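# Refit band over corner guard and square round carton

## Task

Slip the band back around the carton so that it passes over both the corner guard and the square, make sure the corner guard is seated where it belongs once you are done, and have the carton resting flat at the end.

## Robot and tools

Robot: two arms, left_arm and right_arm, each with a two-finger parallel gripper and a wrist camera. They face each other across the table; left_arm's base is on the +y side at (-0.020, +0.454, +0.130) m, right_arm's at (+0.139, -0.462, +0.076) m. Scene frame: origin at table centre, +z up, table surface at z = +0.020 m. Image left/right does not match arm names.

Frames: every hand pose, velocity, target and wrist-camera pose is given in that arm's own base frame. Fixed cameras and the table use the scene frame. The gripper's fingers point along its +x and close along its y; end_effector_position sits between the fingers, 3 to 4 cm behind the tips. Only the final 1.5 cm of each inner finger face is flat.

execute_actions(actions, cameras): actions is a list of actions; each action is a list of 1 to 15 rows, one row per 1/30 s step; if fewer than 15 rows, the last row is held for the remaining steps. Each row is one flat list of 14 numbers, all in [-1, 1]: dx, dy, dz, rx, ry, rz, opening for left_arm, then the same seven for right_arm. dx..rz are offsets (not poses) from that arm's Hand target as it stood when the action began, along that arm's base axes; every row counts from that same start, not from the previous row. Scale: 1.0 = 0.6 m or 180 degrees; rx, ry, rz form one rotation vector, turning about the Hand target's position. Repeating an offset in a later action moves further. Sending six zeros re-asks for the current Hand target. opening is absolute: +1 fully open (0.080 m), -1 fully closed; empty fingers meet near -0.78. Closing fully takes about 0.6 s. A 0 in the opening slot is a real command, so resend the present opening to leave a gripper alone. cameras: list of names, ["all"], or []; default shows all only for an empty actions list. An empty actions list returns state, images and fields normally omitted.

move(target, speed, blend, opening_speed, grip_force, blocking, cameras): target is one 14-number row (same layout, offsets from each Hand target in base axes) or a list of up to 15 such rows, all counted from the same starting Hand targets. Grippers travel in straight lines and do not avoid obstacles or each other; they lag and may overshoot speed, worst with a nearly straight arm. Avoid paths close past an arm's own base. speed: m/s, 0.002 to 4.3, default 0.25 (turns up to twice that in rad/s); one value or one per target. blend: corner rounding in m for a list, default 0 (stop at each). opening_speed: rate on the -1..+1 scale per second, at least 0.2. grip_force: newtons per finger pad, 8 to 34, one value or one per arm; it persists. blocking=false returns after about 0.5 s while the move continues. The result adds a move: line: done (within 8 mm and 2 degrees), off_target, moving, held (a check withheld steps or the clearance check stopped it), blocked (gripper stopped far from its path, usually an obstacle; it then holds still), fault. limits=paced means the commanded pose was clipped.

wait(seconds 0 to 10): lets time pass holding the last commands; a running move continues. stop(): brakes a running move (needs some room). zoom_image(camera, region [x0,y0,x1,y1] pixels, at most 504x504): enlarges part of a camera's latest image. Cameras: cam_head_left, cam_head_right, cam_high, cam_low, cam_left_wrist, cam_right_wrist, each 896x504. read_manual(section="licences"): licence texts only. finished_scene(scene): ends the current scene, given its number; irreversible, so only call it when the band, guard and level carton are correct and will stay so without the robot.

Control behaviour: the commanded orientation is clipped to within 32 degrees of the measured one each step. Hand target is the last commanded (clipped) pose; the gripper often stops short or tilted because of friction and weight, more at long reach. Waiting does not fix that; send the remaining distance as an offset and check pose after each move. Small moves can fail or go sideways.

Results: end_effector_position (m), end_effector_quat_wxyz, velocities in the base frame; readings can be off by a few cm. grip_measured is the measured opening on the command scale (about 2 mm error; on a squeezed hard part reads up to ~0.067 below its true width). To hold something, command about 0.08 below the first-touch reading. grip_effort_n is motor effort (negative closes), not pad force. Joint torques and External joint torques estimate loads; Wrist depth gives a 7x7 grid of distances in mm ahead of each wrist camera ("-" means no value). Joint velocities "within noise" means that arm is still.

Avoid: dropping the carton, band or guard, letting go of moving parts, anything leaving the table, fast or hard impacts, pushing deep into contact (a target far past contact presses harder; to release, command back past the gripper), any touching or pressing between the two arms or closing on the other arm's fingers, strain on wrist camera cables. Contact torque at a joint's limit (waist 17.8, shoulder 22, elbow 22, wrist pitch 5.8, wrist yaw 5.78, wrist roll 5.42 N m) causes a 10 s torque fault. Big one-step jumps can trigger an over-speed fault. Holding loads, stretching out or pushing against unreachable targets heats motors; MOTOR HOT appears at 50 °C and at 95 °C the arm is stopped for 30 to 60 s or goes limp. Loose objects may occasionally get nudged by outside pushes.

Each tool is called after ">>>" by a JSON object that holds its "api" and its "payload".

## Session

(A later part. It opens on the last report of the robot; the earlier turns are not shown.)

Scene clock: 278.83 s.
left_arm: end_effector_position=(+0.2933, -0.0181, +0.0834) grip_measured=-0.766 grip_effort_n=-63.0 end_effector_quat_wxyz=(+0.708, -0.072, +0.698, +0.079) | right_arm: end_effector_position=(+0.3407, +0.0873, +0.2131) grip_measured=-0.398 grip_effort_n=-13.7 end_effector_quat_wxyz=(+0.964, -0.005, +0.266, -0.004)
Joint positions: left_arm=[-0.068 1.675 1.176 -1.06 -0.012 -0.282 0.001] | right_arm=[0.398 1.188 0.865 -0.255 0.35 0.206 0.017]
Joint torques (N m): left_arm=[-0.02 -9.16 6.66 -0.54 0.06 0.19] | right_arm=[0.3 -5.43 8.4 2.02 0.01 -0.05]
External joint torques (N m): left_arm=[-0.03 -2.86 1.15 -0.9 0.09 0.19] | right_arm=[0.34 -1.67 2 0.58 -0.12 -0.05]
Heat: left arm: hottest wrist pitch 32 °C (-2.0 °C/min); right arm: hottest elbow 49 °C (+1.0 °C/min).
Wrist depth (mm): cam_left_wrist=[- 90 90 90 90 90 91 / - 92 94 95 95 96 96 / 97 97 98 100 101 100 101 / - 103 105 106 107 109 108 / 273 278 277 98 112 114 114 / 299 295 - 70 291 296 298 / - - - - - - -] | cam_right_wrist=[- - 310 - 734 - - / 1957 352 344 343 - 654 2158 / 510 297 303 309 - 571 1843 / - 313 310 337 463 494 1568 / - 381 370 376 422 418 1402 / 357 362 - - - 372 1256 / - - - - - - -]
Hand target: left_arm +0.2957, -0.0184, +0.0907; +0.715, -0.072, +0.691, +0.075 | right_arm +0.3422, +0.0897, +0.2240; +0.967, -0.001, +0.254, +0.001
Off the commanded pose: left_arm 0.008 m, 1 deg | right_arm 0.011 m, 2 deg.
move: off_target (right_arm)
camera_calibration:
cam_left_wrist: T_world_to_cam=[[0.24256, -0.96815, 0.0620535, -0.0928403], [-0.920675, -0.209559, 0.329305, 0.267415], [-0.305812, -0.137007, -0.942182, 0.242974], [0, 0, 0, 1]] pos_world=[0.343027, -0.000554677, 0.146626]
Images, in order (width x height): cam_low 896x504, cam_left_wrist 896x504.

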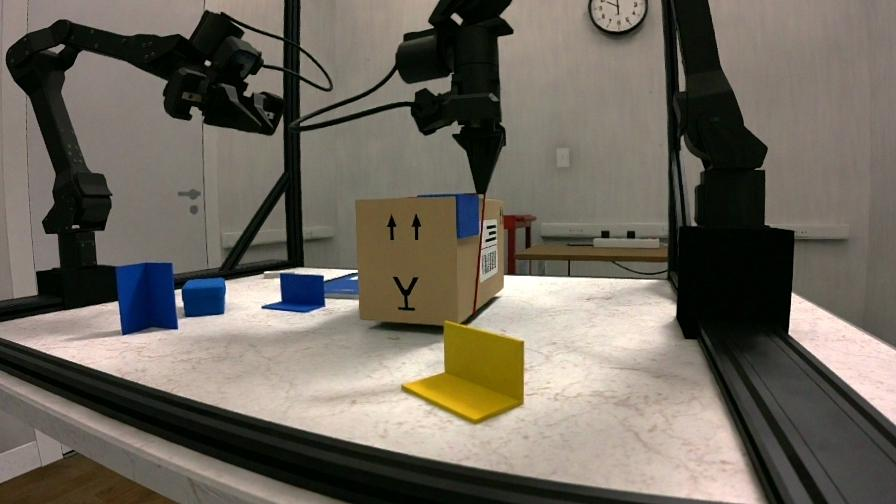

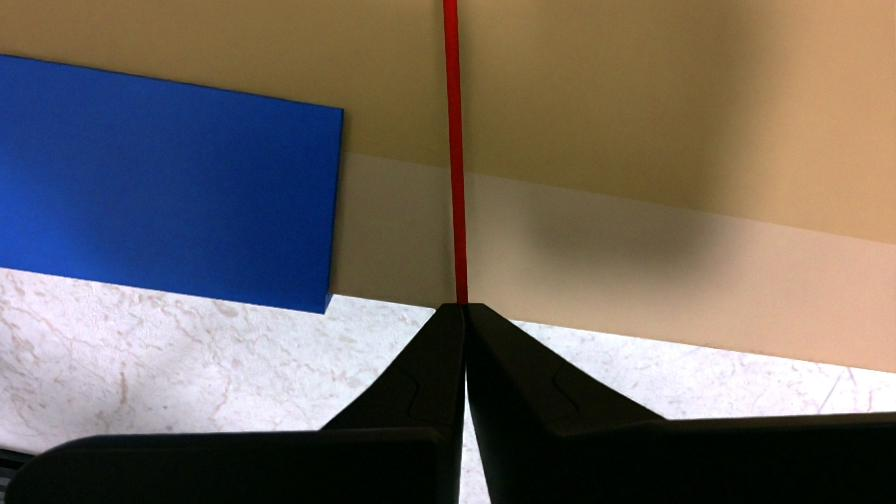

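>>> {"api": "move", "payload": {"target": [[-0.0295,0,0.0238,0,0,0,-1.0, 0,0,0,0,0,0,-0.40],[-0.0371,0.1183,0.0238,0,0,-0.06,-1.0, 0,0,0,0,0,0,-0.40]], "speed": 0.05, "cameras": ["cam_left_wrist", "cam_low", "cam_right_wrist"]}}

>>> {"api": "zoom_image", "payload": {"camera": "cam_low", "region": [400, 140, 540, 340]}}

Scene clock: 326.53 s.
left_arm: end_effector_position=(+0.2757, +0.0515, +0.1031) grip_measured=-0.767 grip_effort_n=-62.6 end_effector_quat_wxyz=(+0.719, -0.007, +0.695, +0.008) | right_arm: end_effector_position=(+0.3407, +0.0873, +0.2131) grip_measured=-0.398 grip_effort_n=-13.3 end_effector_quat_wxyz=(+0.964, -0.005, +0.266, -0.004)
Joint positions: left_arm=[0.187 1.59 1.165 -1.112 0.005 0.165 0.001] | right_arm=[0.398 1.188 0.865 -0.255 0.35 0.206 0.017]
Joint torques (N m): left_arm=[0.41 -7.78 5.26 -0.58 0.04 0.21] | right_arm=[0.31 -5.45 8.41 2.02 0.02 -0.05]
External joint torques (N m): left_arm=[0.41 -2 -0.41 -1 0.04 0.21] | right_arm=[0.32 -1.69 2.02 0.57 -0.1 -0.05]
Heat: left arm: hottest elbow 36 °C (+5.0 °C/min); right arm: hottest elbow 50 °C (+1.0 °C/min). Fold the right arm in close to its base, or ease its load, before you think long.
Wrist depth (mm): cam_left_wrist=[235 236 108 108 110 112 112 / 246 247 110 112 113 117 118 / 258 261 117 118 121 124 125 / 266 276 123 124 285 288 297 / 285 292 292 89 302 313 311 / 310 308 - 70 - 325 329 / - - - - - - -] | cam_right_wrist=[600 - - 536 - - 1856 / 1741 339 347 337 641 2176 1957 / - 300 302 306 - 494 1856 / - 315 318 339 - 467 1683 / - 373 385 375 414 412 1395 / 357 - - - - 372 385 / - - - - - - -]
Hand target: left_arm +0.2735, +0.0525, +0.1051; +0.719, -0.007, +0.695, +0.007 | right_arm +0.3422, +0.0897, +0.2240; +0.967, -0.001, +0.254, +0.001
Off the commanded pose: left_arm 0.003 m, 0 deg | right_arm 0.011 m, 2 deg.
MOTOR HOT: joint 3 (elbow) of the right arm reports 50 °C; the controller stops that arm at 95 °C. To cool a motor, set the load down, stop pushing, or move to a pose that needs little force.
move: off_target (right_arm)
camera_calibration:
cam_left_wrist: T_world_to_cam=[[0.0511368, -0.996237, 0.0699806, 0.0309677], [-0.950188, -0.0269614, 0.310509, 0.259984], [-0.307454, -0.0823732, -0.947991, 0.263981], [0, 0, 0, 1]] pos_world=[0.326612, 0.0596057, 0.167357]
cam_right_wrist: T_world_to_cam=[[-0.000867818, -0.9995, 0.0316152, 0.0883527], [-0.742976, -0.0205161, -0.669003, 0.432099], [0.669317, -0.0240699, -0.742587, 0.0151843], [0, 0, 0, 1]] pos_world=[0.310953, 0.097539, 0.297558]
Images, in order (width x height): cam_low 896x504, cam_left_wrist 896x504, cam_right_wrist 896x504.

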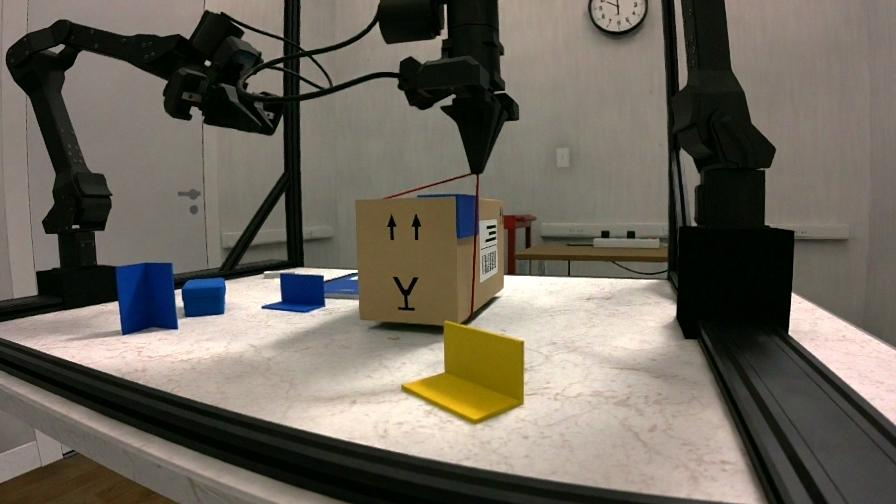

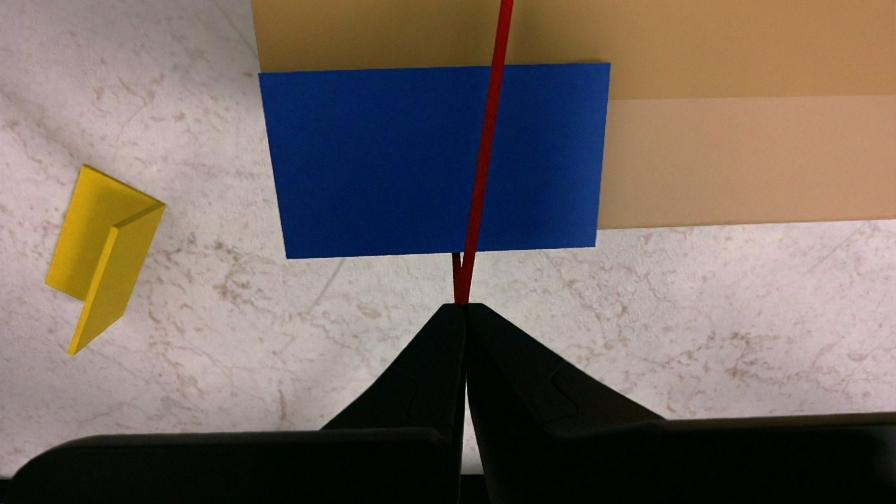

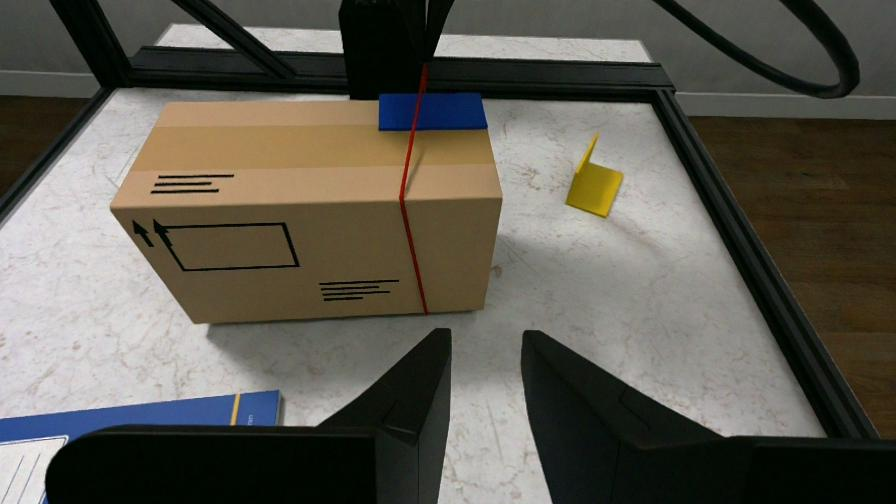

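Scaled by 2.520 from the camera's 896x504 image, which has a finer 1280x720 frame.

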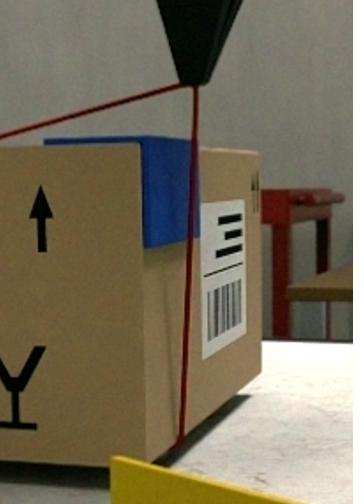

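>>> {"api": "move", "payload": {"target": [-0.0037,0.0583,0,0,0,-0.05,-1.0, 0,0,0,0,0,0,-0.40], "speed": 0.05, "cameras": ["cam_left_wrist", "cam_low", "cam_right_wrist"]}}

>>> {"api": "zoom_image", "payload": {"camera": "cam_low", "region": [400, 140, 540, 340]}}

>>> {"api": "zoom_image", "payload": {"camera": "cam_right_wrist", "region": [330, 60, 530, 340]}}

Scene clock: 360.43 s.
left_arm: end_effector_position=(+0.2702, +0.0847, +0.1032) grip_measured=-0.767 grip_effort_n=-62.6 end_effector_quat_wxyz=(+0.718, +0.047, +0.693, -0.050) | right_arm: end_effector_position=(+0.3407, +0.0873, +0.2131) grip_measured=-0.398 grip_effort_n=-13.7 end_effector_quat_wxyz=(+0.964, -0.005, +0.266, -0.004)
Joint positions: left_arm=[0.312 1.602 1.178 -1.115 0.016 0.45 0.001] | right_arm=[0.398 1.188 0.865 -0.255 0.35 0.206 0.017]
Joint torques (N m): left_arm=[0.65 -6.01 6.86 -0.63 -0.02 0.2] | right_arm=[0.28 -5.46 8.39 2.02 0.01 -0.05]
External joint torques (N m): left_arm=[0.62 -0.11 1.2 -1.04 -0.04 0.21] | right_arm=[0.29 -1.69 1.96 0.56 -0.11 -0.05]
Heat: left arm: hottest elbow 35 °C (+0.0 °C/min); right arm: hottest elbow 50 °C (+0.0 °C/min). Fold the right arm in close to its base, or ease its load, before you think long.
Wrist depth (mm): cam_left_wrist=[232 235 234 108 108 110 114 / 244 247 250 111 113 116 119 / 256 260 264 117 120 276 279 / 271 269 279 281 287 294 297 / 286 285 292 89 302 309 316 / 304 305 - 70 317 328 - / - - - - - - -] | cam_right_wrist=[- - - 355 - - - / 2019 337 357 339 605 2104 2104 / 485 296 302 315 523 1694 1856 / 453 322 320 356 461 479 1568 / - 364 377 388 415 - 1418 / - - - 96 - - 365 / - - - - - - -]
Hand target: left_arm +0.2713, +0.0875, +0.1050; +0.718, +0.048, +0.693, -0.049 | right_arm +0.3422, +0.0897, +0.2240; +0.967, -0.001, +0.254, +0.001
Off the commanded pose: left_arm 0.004 m, 0 deg | right_arm 0.011 m, 2 deg.
MOTOR HOT: still on. Joint 3 (elbow) of the right arm reports 50 °C.
move: off_target (right_arm)
camera_calibration:
cam_left_wrist: T_world_to_cam=[[-0.107596, -0.991588, 0.0719519, 0.106688], [-0.942767, 0.124738, 0.309242, 0.240969], [-0.315616, -0.0345606, -0.948257, 0.263277], [0, 0, 0, 1]] pos_world=[0.321751, 0.0848315, 0.167461]
cam_right_wrist: T_world_to_cam=[[-0.000867818, -0.9995, 0.0316152, 0.0883527], [-0.742976, -0.0205161, -0.669003, 0.432099], [0.669317, -0.0240699, -0.742587, 0.0151843], [0, 0, 0, 1]] pos_world=[0.310953, 0.097539, 0.297558]
Images, in order (width x height): cam_low 896x504, cam_left_wrist 896x504, cam_right_wrist 896x504.

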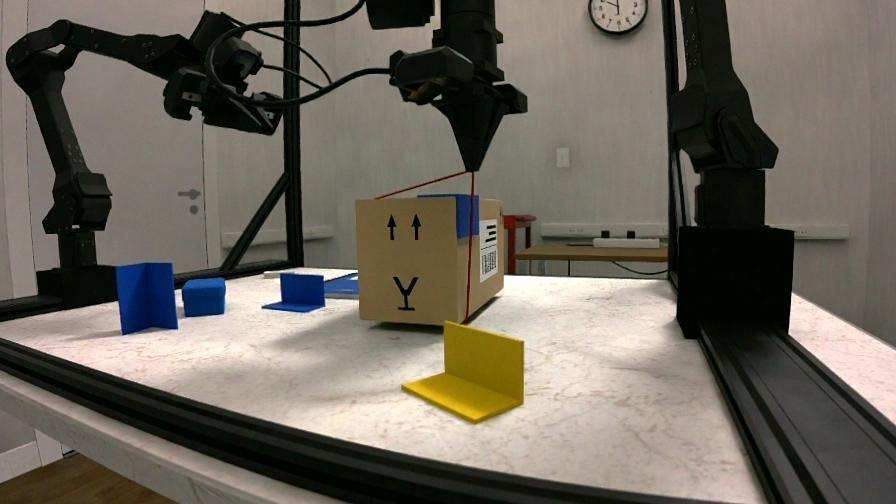

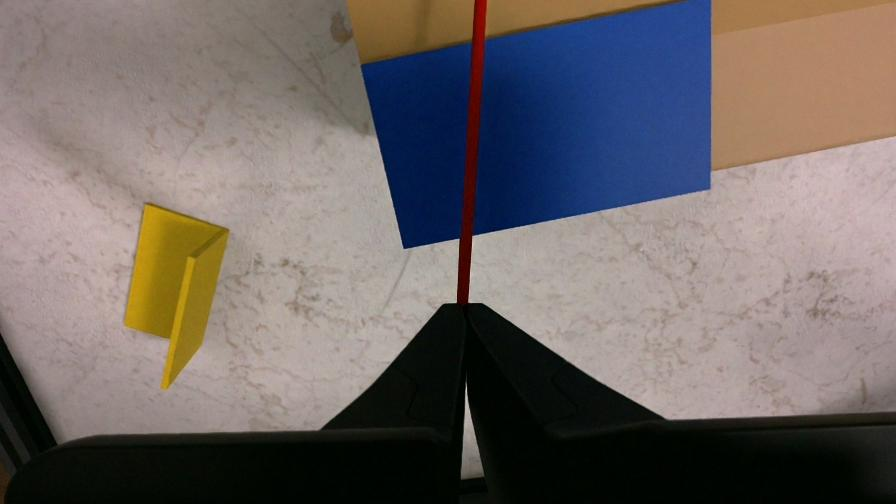

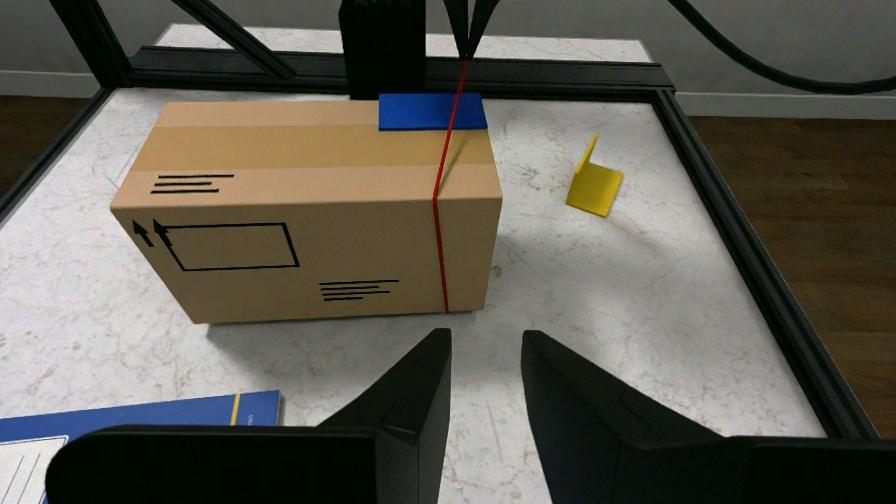

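Scaled by 2.520 from the camera's 896x504 image, which has a finer 1280x720 frame.

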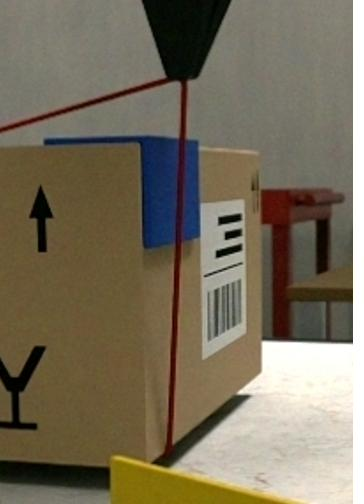

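Scaled by 1.800 from the camera's 896x504 image, which has a finer 1280x720 frame.

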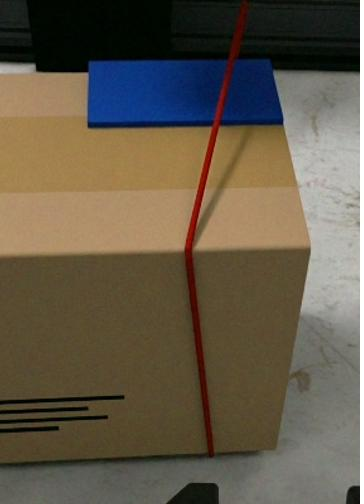

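>>> {"api": "move", "payload": {"target": [0.0030,-0.0533,0,0,0,0.03,-1.0, 0,0,0,0,0,0,-0.40], "speed": 0.05, "cameras": ["cam_left_wrist", "cam_low", "cam_right_wrist"]}}

>>> {"api": "zoom_image", "payload": {"camera": "cam_low", "region": [400, 140, 540, 340]}}

>>> {"api": "zoom_image", "payload": {"camera": "cam_right_wrist", "region": [330, 60, 530, 340]}}

Scene clock: 383.03 s.
left_arm: end_effector_position=(+0.2768, +0.0562, +0.1032) grip_measured=-0.767 grip_effort_n=-62.6 end_effector_quat_wxyz=(+0.719, +0.013, +0.695, -0.018) | right_arm: end_effector_position=(+0.3407, +0.0873, +0.2131) grip_measured=-0.398 grip_effort_n=-13.7 end_effector_quat_wxyz=(+0.964, -0.005, +0.266, -0.004)
Joint positions: left_arm=[0.208 1.599 1.175 -1.115 0.015 0.252 0.001] | right_arm=[0.398 1.188 0.865 -0.255 0.35 0.206 0.017]
Joint torques (N m): left_arm=[-0.3 -8.9 4.41 -0.43 -0.21 -0.14] | right_arm=[0.26 -5.46 8.4 2.02 0.02 -0.06]
External joint torques (N m): left_arm=[-0.29 -3.04 -1.29 -0.86 -0.23 -0.14] | right_arm=[0.25 -1.75 2.02 0.57 -0.09 -0.06]
Heat: left arm: hottest elbow 34 °C (-2.0 °C/min); right arm: hottest elbow 51 °C (+1.0 °C/min). Fold the right arm in close to its base, or ease its load, before you think long.
Wrist depth (mm): cam_left_wrist=[232 234 107 107 110 112 113 / 244 247 111 111 114 118 119 / 256 261 116 118 120 124 126 / 272 273 123 123 285 291 294 / 270 288 293 89 304 308 317 / 306 - - 70 - 329 334 / - - - - - - -] | cam_right_wrist=[- - - 341 - - - / 1898 339 351 347 614 2036 2069 / 517 296 309 315 539 1803 1870 / 470 314 340 352 - 468 1618 / - 383 380 381 415 - 1365 / - - - - - 362 387 / - - - - - - -]
Hand target: left_arm +0.2732, +0.0556, +0.1051; +0.719, +0.015, +0.694, -0.015 | right_arm +0.3422, +0.0897, +0.2240; +0.967, -0.001, +0.254, +0.001
Off the commanded pose: left_arm 0.004 m, 0 deg | right_arm 0.011 m, 2 deg.
MOTOR HOT: still on. Joint 3 (elbow) of the right arm reports 51 °C.
move: off_target (right_arm)
camera_calibration:
cam_left_wrist: T_world_to_cam=[[-0.0145498, -0.99689, 0.0774507, 0.0530739], [-0.949815, 0.0379859, 0.310497, 0.257477], [-0.312473, -0.0690462, -0.947414, 0.265376], [0, 0, 0, 1]] pos_world=[0.328251, 0.0614515, 0.167364]
cam_right_wrist: T_world_to_cam=[[-0.000867818, -0.9995, 0.0316152, 0.0883527], [-0.742976, -0.0205161, -0.669003, 0.432099], [0.669317, -0.0240699, -0.742587, 0.0151843], [0, 0, 0, 1]] pos_world=[0.310953, 0.097539, 0.297558]
Images, in order (width x height): cam_low 896x504, cam_left_wrist 896x504, cam_right_wrist 896x504.

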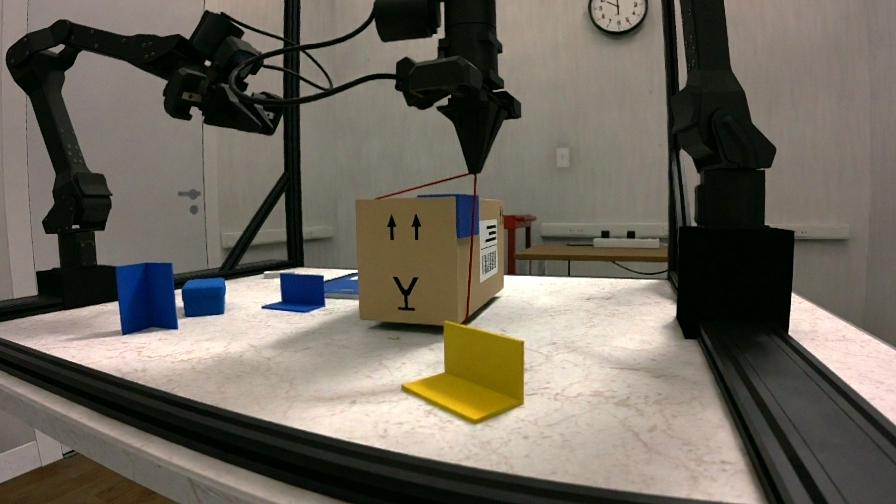

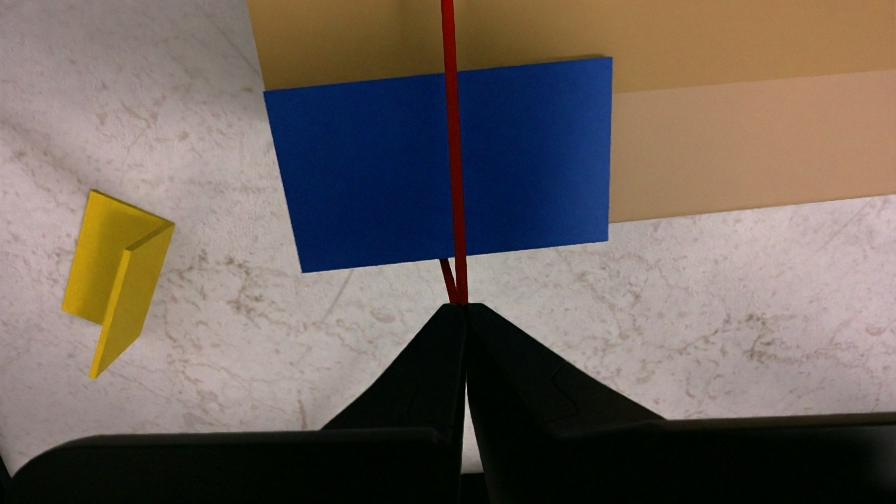

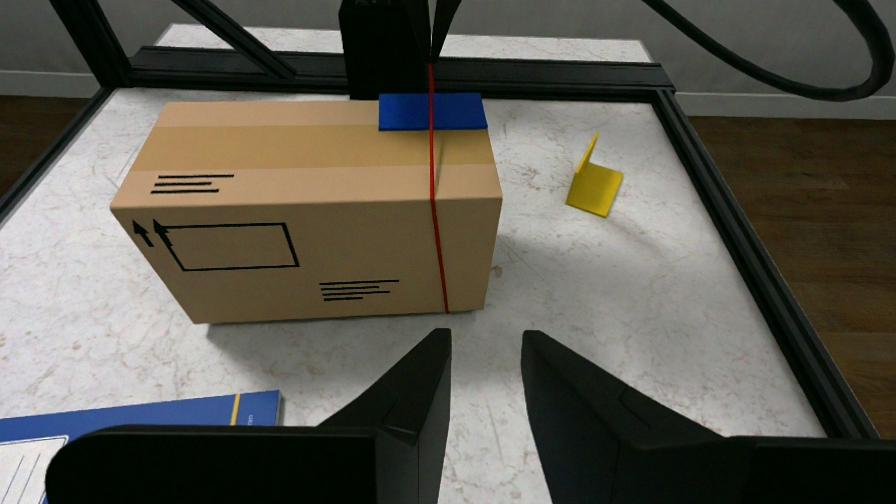

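Scaled by 2.520 from the camera's 896x504 image, which has a finer 1280x720 frame.

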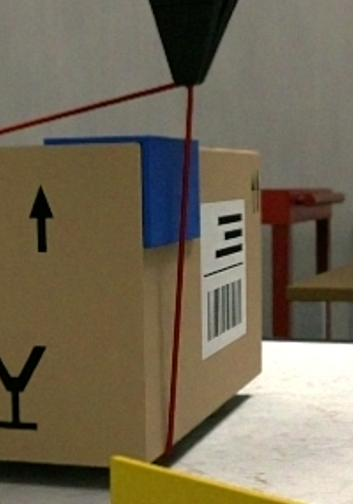

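Scaled by 1.800 from the camera's 896x504 image, which has a finer 1280x720 frame.

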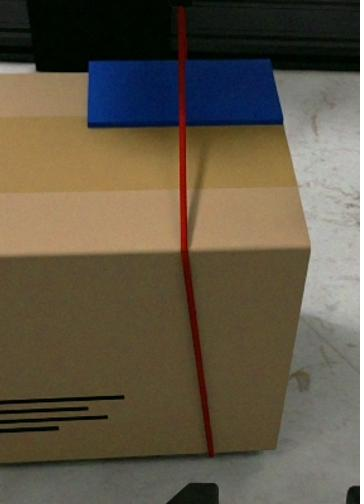

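>>> {"api": "zoom_image", "payload": {"camera": "cam_low", "region": [440, 270, 500, 330]}}

>>> {"api": "zoom_image", "payload": {"camera": "cam_low", "region": [440, 190, 500, 250]}}

Scaled by 8.400 from the camera's 896x504 image, which has a finer 1280x720 frame.

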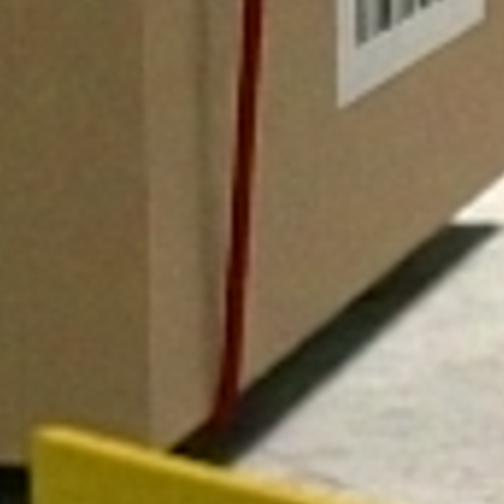

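Scaled by 8.400 from the camera's 896x504 image, which has a finer 1280x720 frame.

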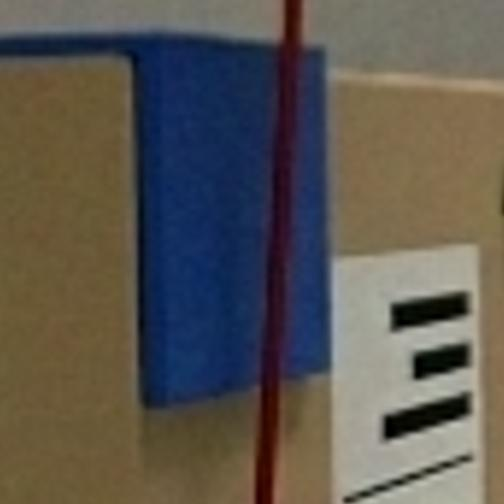

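>>> {"api": "move", "payload": {"target": [[0.0017,-0.026,0,0,0,0.028,-1.0, 0,0,0,0,0,0,-0.40],[-0.0007,0.0107,0,0,0,0.028,-1.0, 0,0,0,0,0,0,-0.40]], "speed": 0.05, "cameras": ["cam_left_wrist", "cam_low", "cam_right_wrist"]}}

>>> {"api": "zoom_image", "payload": {"camera": "cam_low", "region": [440, 270, 500, 330]}}

>>> {"api": "zoom_image", "payload": {"camera": "cam_right_wrist", "region": [330, 60, 530, 340]}}

Scene clock: 436.13 s.
left_arm: end_effector_position=(+0.2740, +0.0605, +0.1032) grip_measured=-0.767 grip_effort_n=-63.0 end_effector_quat_wxyz=(+0.718, -0.017, +0.695, +0.016) | right_arm: end_effector_position=(+0.3407, +0.0873, +0.2131) grip_measured=-0.398 grip_effort_n=-13.7 end_effector_quat_wxyz=(+0.964, -0.005, +0.266, -0.004)
Joint positions: left_arm=[0.222 1.592 1.168 -1.115 0.008 0.174 0.001] | right_arm=[0.398 1.188 0.865 -0.255 0.35 0.206 0.017]
Joint torques (N m): left_arm=[0.34 -7.55 5.44 -0.42 -0.07 0.2] | right_arm=[0.27 -5.44 8.39 2.02 0 -0.05]
External joint torques (N m): left_arm=[0.36 -1.76 -0.19 -0.82 -0.08 0.2] | right_arm=[0.28 -1.71 2.04 0.59 -0.11 -0.05]
Heat: left arm: hottest shoulder 34 °C (+3.0 °C/min); right arm: hottest elbow 52 °C (+1.0 °C/min). Fold the right arm in close to its base, or ease its load, before you think long.
Wrist depth (mm): cam_left_wrist=[233 235 107 108 110 112 113 / 245 247 111 111 113 117 118 / 254 260 118 118 120 124 125 / 265 276 279 123 286 290 292 / 287 293 294 89 303 304 314 / 307 308 - 70 317 330 332 / - - - - - - -] | cam_right_wrist=[- - - 342 - 1829 183 / 1957 340 348 376 - 1884 2069 / 509 300 302 308 524 558 1870 / 446 324 327 333 457 479 1558 / - 380 383 397 411 - 1372 / - - - 96 95 - 1225 / - - - - - - -]
Hand target: left_arm +0.2727, +0.0620, +0.1051; +0.719, -0.016, +0.694, +0.017 | right_arm +0.3422, +0.0897, +0.2240; +0.967, -0.001, +0.254, +0.001
Off the commanded pose: left_arm 0.003 m, 0 deg | right_arm 0.011 m, 2 deg.
MOTOR HOT: still on. Joint 3 (elbow) of the right arm reports 52 °C.
move: off_target (right_arm)
camera_calibration:
cam_left_wrist: T_world_to_cam=[[0.0769334, -0.994304, 0.0737556, 0.0324231], [-0.948722, -0.0502562, 0.31209, 0.259381], [-0.306606, -0.0939838, -0.947185, 0.26468], [0, 0, 0, 1]] pos_world=[0.324739, 0.0701496, 0.167359]
cam_right_wrist: T_world_to_cam=[[-0.000867818, -0.9995, 0.0316152, 0.0883527], [-0.742976, -0.0205161, -0.669003, 0.432099], [0.669317, -0.0240699, -0.742587, 0.0151843], [0, 0, 0, 1]] pos_world=[0.310953, 0.097539, 0.297558]
Images, in order (width x height): cam_low 896x504, cam_left_wrist 896x504, cam_right_wrist 896x504.

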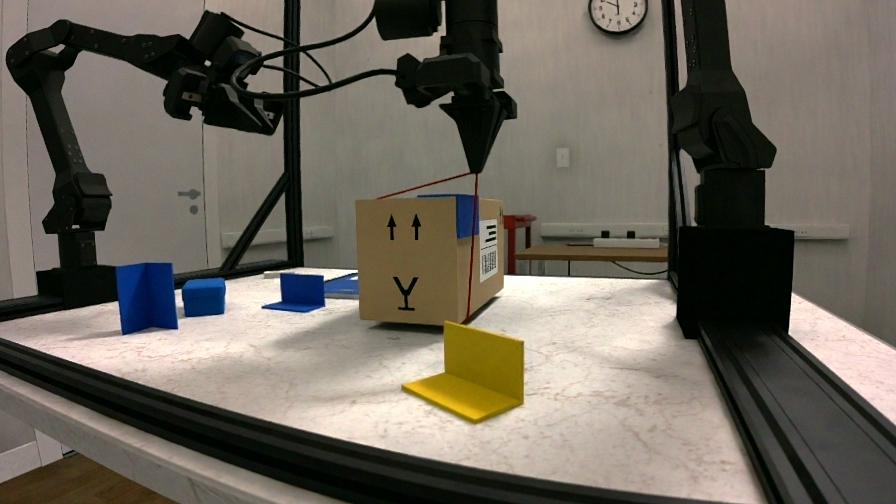

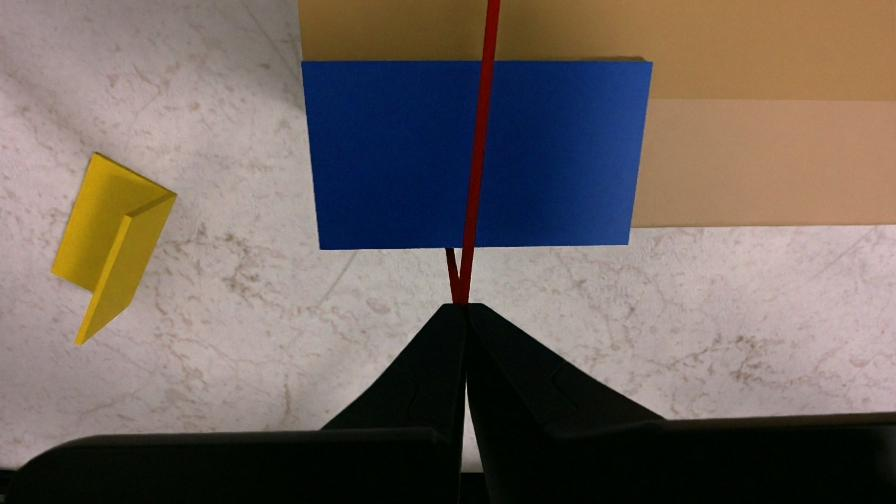

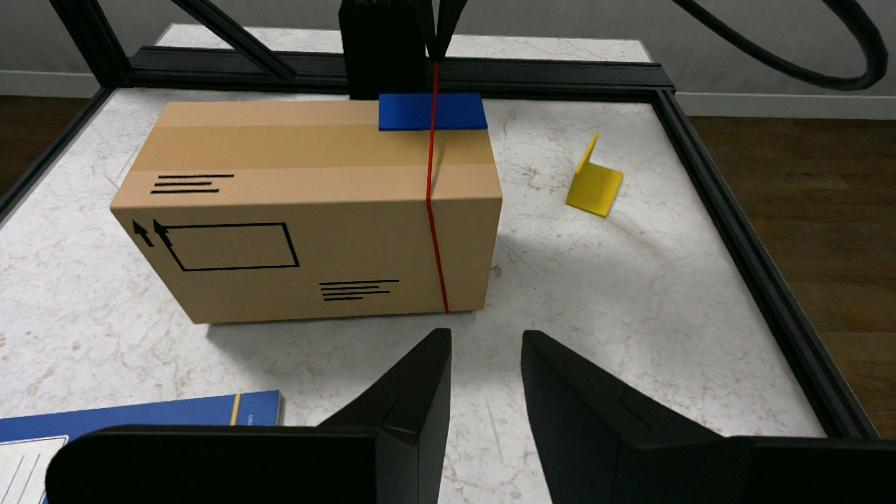

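Scaled by 8.400 from the camera's 896x504 image, which has a finer 1280x720 frame.

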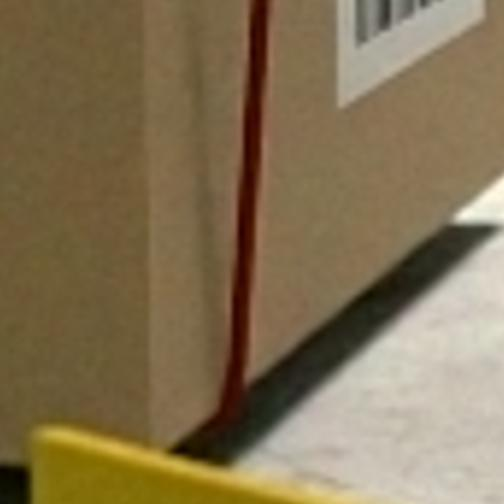

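Scaled by 1.800 from the camera's 896x504 image, which has a finer 1280x720 frame.

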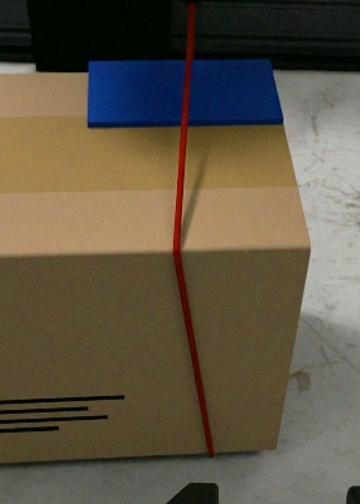

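>>> {"api": "move", "payload": {"target": [[0,0.0047,0,0,0,0,-1.0, 0,0,0,0,0,0,-0.40],[0.0313,0.0047,-0.0185,0,0,0,-1.0, 0,0,0,0,0,0,-0.40],[0.0313,0.0047,-0.0318,0,0,0,-1.0, 0,0,0,0,0,0,-0.40]], "speed": [0.04,0.05,0.03], "cameras": ["cam_left_wrist", "cam_low", "cam_right_wrist"]}}

>>> {"api": "zoom_image", "payload": {"camera": "cam_low", "region": [440, 160, 500, 220]}}

Scene clock: 450.40 s.
left_arm: end_effector_position=(+0.2931, +0.0657, +0.0904) grip_measured=-0.767 grip_effort_n=-62.6 end_effector_quat_wxyz=(+0.724, -0.015, +0.689, +0.016) | right_arm: end_effector_position=(+0.3407, +0.0873, +0.2131) grip_measured=-0.398 grip_effort_n=-13.7 end_effector_quat_wxyz=(+0.964, -0.005, +0.266, -0.004)
Joint positions: left_arm=[0.225 1.663 1.191 -1.051 0.008 0.181 0.001] | right_arm=[0.398 1.188 0.865 -0.255 0.35 0.206 0.017]
Joint torques (N m): left_arm=[-0.3 -6.18 4.5 0.09 -0.07 -0.14] | right_arm=[0.26 -5.42 8.4 2.02 0.02 -0.04]
External joint torques (N m): left_arm=[-0.31 0.08 -1.11 -0.35 -0.07 -0.14] | right_arm=[0.29 -1.63 1.99 0.57 -0.11 -0.05]
Heat: left arm: hottest shoulder 32 °C (+0.0 °C/min); right arm: hottest elbow 52 °C (+1.0 °C/min). Fold the right arm in close to its base, or ease its load, before you think long.
Wrist depth (mm): cam_left_wrist=[223 225 97 97 100 99 100 / 234 237 101 102 103 104 104 / 245 249 105 105 106 109 112 / 259 259 111 110 112 116 118 / 266 276 117 90 118 292 295 / 291 282 - 70 299 308 - / - - - - - - -] | cam_right_wrist=[604 - - 294 - - - / 1972 349 343 341 - 2069 2195 / 479 297 303 312 - 561 1816 / 444 316 322 356 - 479 1629 / - 385 370 382 - - 1336 / - 364 - 98 96 371 367 / - - - - - - -]
Hand target: left_arm +0.2914, +0.0648, +0.0859; +0.719, -0.016, +0.694, +0.017 | right_arm +0.3422, +0.0897, +0.2240; +0.967, -0.001, +0.254, +0.001
Off the commanded pose: left_arm 0.005 m, 1 deg | right_arm 0.011 m, 2 deg.
MOTOR HOT: still on. Joint 3 (elbow) of the right arm reports 52 °C.
move: off_target (right_arm)
camera_calibration:
cam_left_wrist: T_world_to_cam=[[0.0720301, -0.994863, 0.0711237, 0.0387991], [-0.953673, -0.0478136, 0.297021, 0.284435], [-0.292095, -0.0892232, -0.952218, 0.254792], [0, 0, 0, 1]] pos_world=[0.342886, 0.0749329, 0.155375]
cam_right_wrist: T_world_to_cam=[[-0.000867818, -0.9995, 0.0316152, 0.0883527], [-0.742976, -0.0205161, -0.669003, 0.432099], [0.669317, -0.0240699, -0.742587, 0.0151843], [0, 0, 0, 1]] pos_world=[0.310953, 0.097539, 0.297558]
Images, in order (width x height): cam_low 896x504, cam_left_wrist 896x504, cam_right_wrist 896x504.

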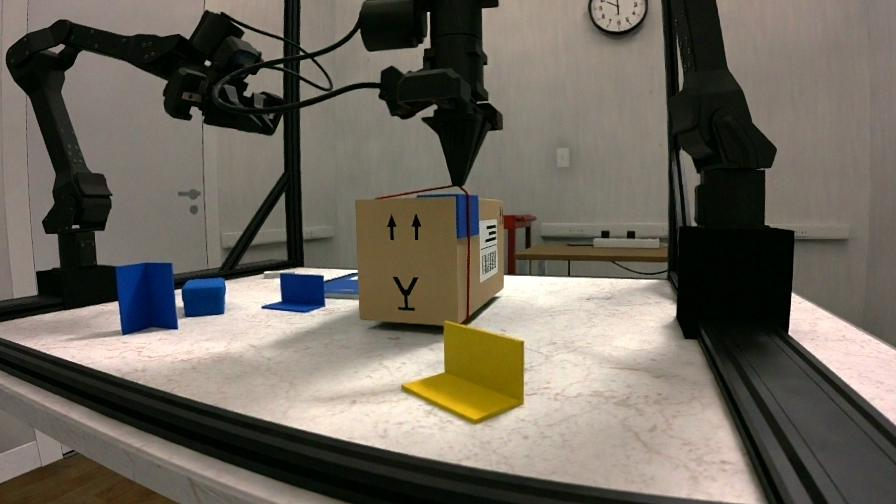

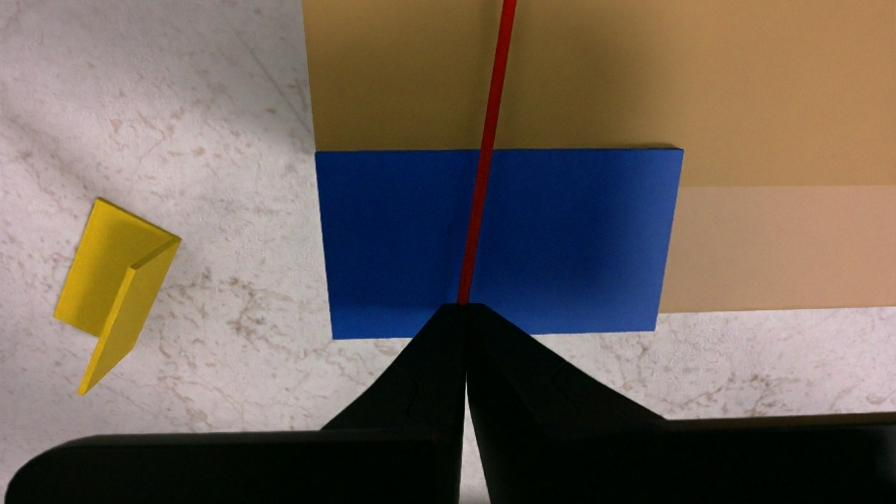

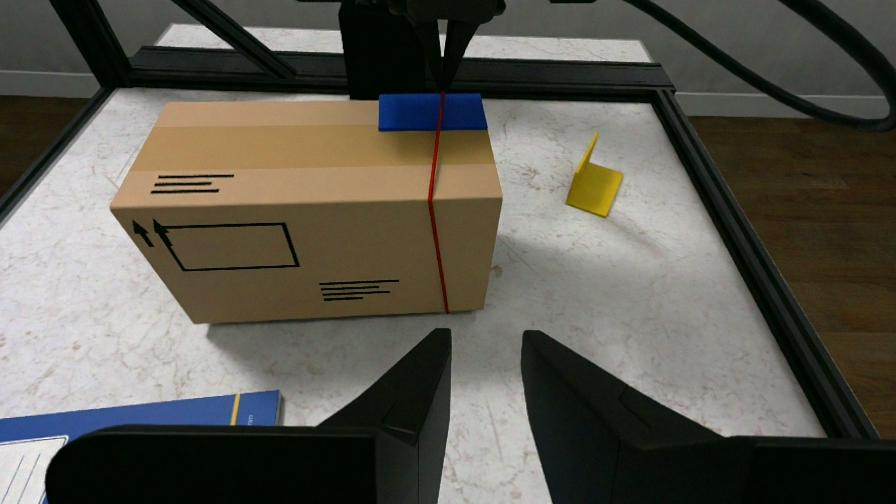

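Scaled by 8.400 from the camera's 896x504 image, which has a finer 1280x720 frame.

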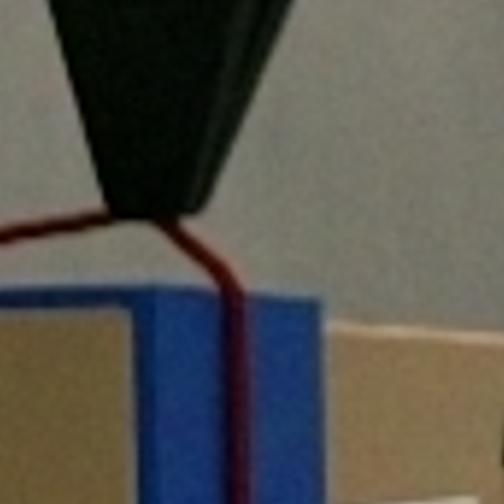

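>>> {"api": "move", "payload": {"target": [0.0,-0.005,-0.0118,0,0,0,-1.0, 0,0,0,0,0,0,-0.40], "speed": 0.02, "cameras": ["cam_left_wrist", "cam_low"]}}

>>> {"api": "zoom_image", "payload": {"camera": "cam_low", "region": [440, 160, 500, 220]}}

Scene clock: 461.87 s.
left_arm: end_effector_position=(+0.2939, +0.0631, +0.0844) grip_measured=-0.767 grip_effort_n=-62.6 end_effector_quat_wxyz=(+0.726, -0.015, +0.688, +0.016) | right_arm: end_effector_position=(+0.3407, +0.0873, +0.2131) grip_measured=-0.398 grip_effort_n=-13.7 end_effector_quat_wxyz=(+0.964, -0.005, +0.266, -0.004)
Joint positions: left_arm=[0.216 1.666 1.169 -1.022 0.008 0.171 0.001] | right_arm=[0.398 1.188 0.865 -0.255 0.35 0.206 0.017]
Joint torques (N m): left_arm=[-0.34 -5.93 4.29 0.04 -0.09 -0.16] | right_arm=[0.29 -5.44 8.42 2.02 0.01 -0.05]
External joint torques (N m): left_arm=[-0.37 0.37 -1.3 -0.39 -0.09 -0.15] | right_arm=[0.26 -1.67 2.02 0.56 -0.1 -0.05]
Heat: left arm: hottest shoulder 32 °C (-1.0 °C/min); right arm: hottest elbow 52 °C (+1.0 °C/min). Fold the right arm in close to its base, or ease its load, before you think long.
Wrist depth (mm): cam_left_wrist=[219 221 92 92 - 94 95 / 229 231 96 97 98 100 99 / 239 244 99 100 101 103 106 / 249 254 104 104 106 111 111 / 257 271 110 90 111 116 118 / 283 285 - 70 292 301 306 / - - - - - - -] | cam_right_wrist=[600 - - 288 1706 - 159 / 1912 349 345 337 636 2069 2337 / 506 298 302 314 563 561 1843 / - 322 327 336 468 474 1588 / - 352 380 389 409 416 1357 / - 368 - 98 96 367 372 / - - - - - - -]
Hand target: left_arm +0.2914, +0.0618, +0.0789; +0.719, -0.016, +0.695, +0.017 | right_arm +0.3422, +0.0897, +0.2240; +0.967, -0.001, +0.254, +0.001
Off the commanded pose: left_arm 0.006 m, 1 deg | right_arm 0.011 m, 2 deg.
MOTOR HOT: still on. Joint 3 (elbow) of the right arm reports 52 °C.
move: off_target (right_arm)
camera_calibration:
cam_left_wrist: T_world_to_cam=[[0.0725056, -0.994839, 0.0709851, 0.0364447], [-0.954954, -0.0487117, 0.292727, 0.287643], [-0.287759, -0.0890119, -0.953557, 0.247879], [0, 0, 0, 1]] pos_world=[0.343373, 0.0723324, 0.149579]
Images, in order (width x height): cam_low 896x504, cam_left_wrist 896x504.

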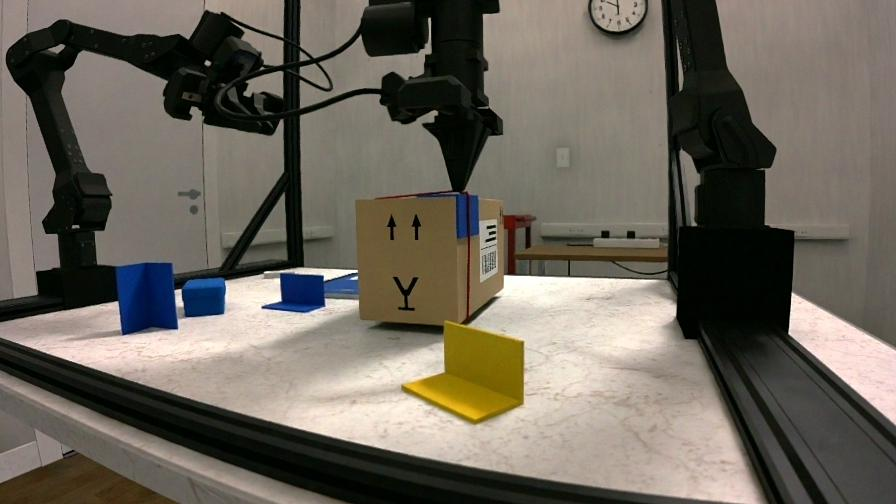

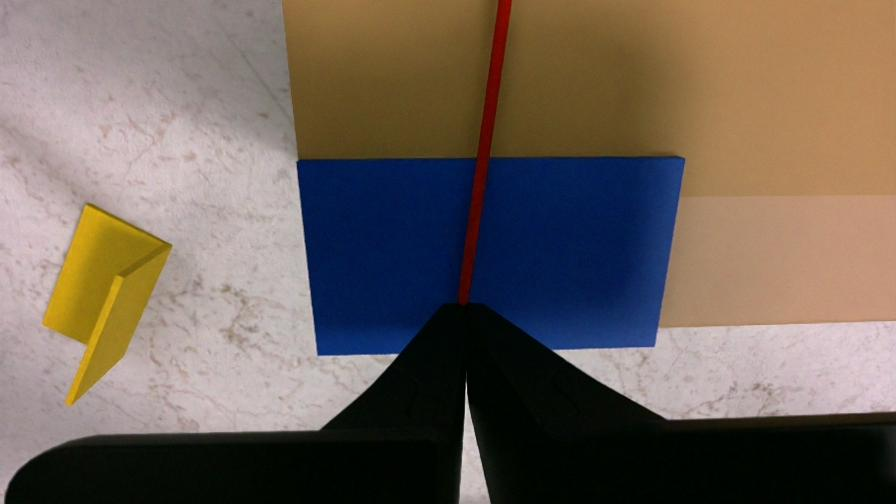

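Scaled by 8.400 from the camera's 896x504 image, which has a finer 1280x720 frame.

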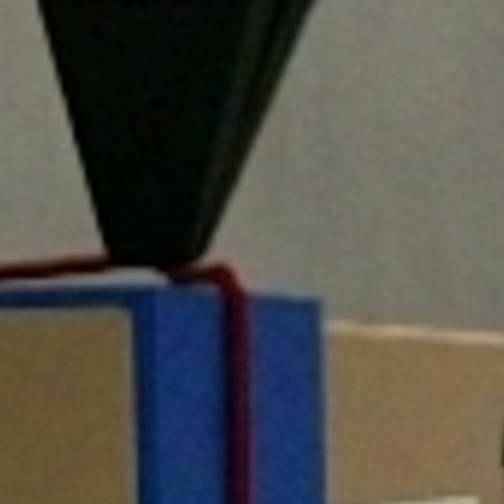

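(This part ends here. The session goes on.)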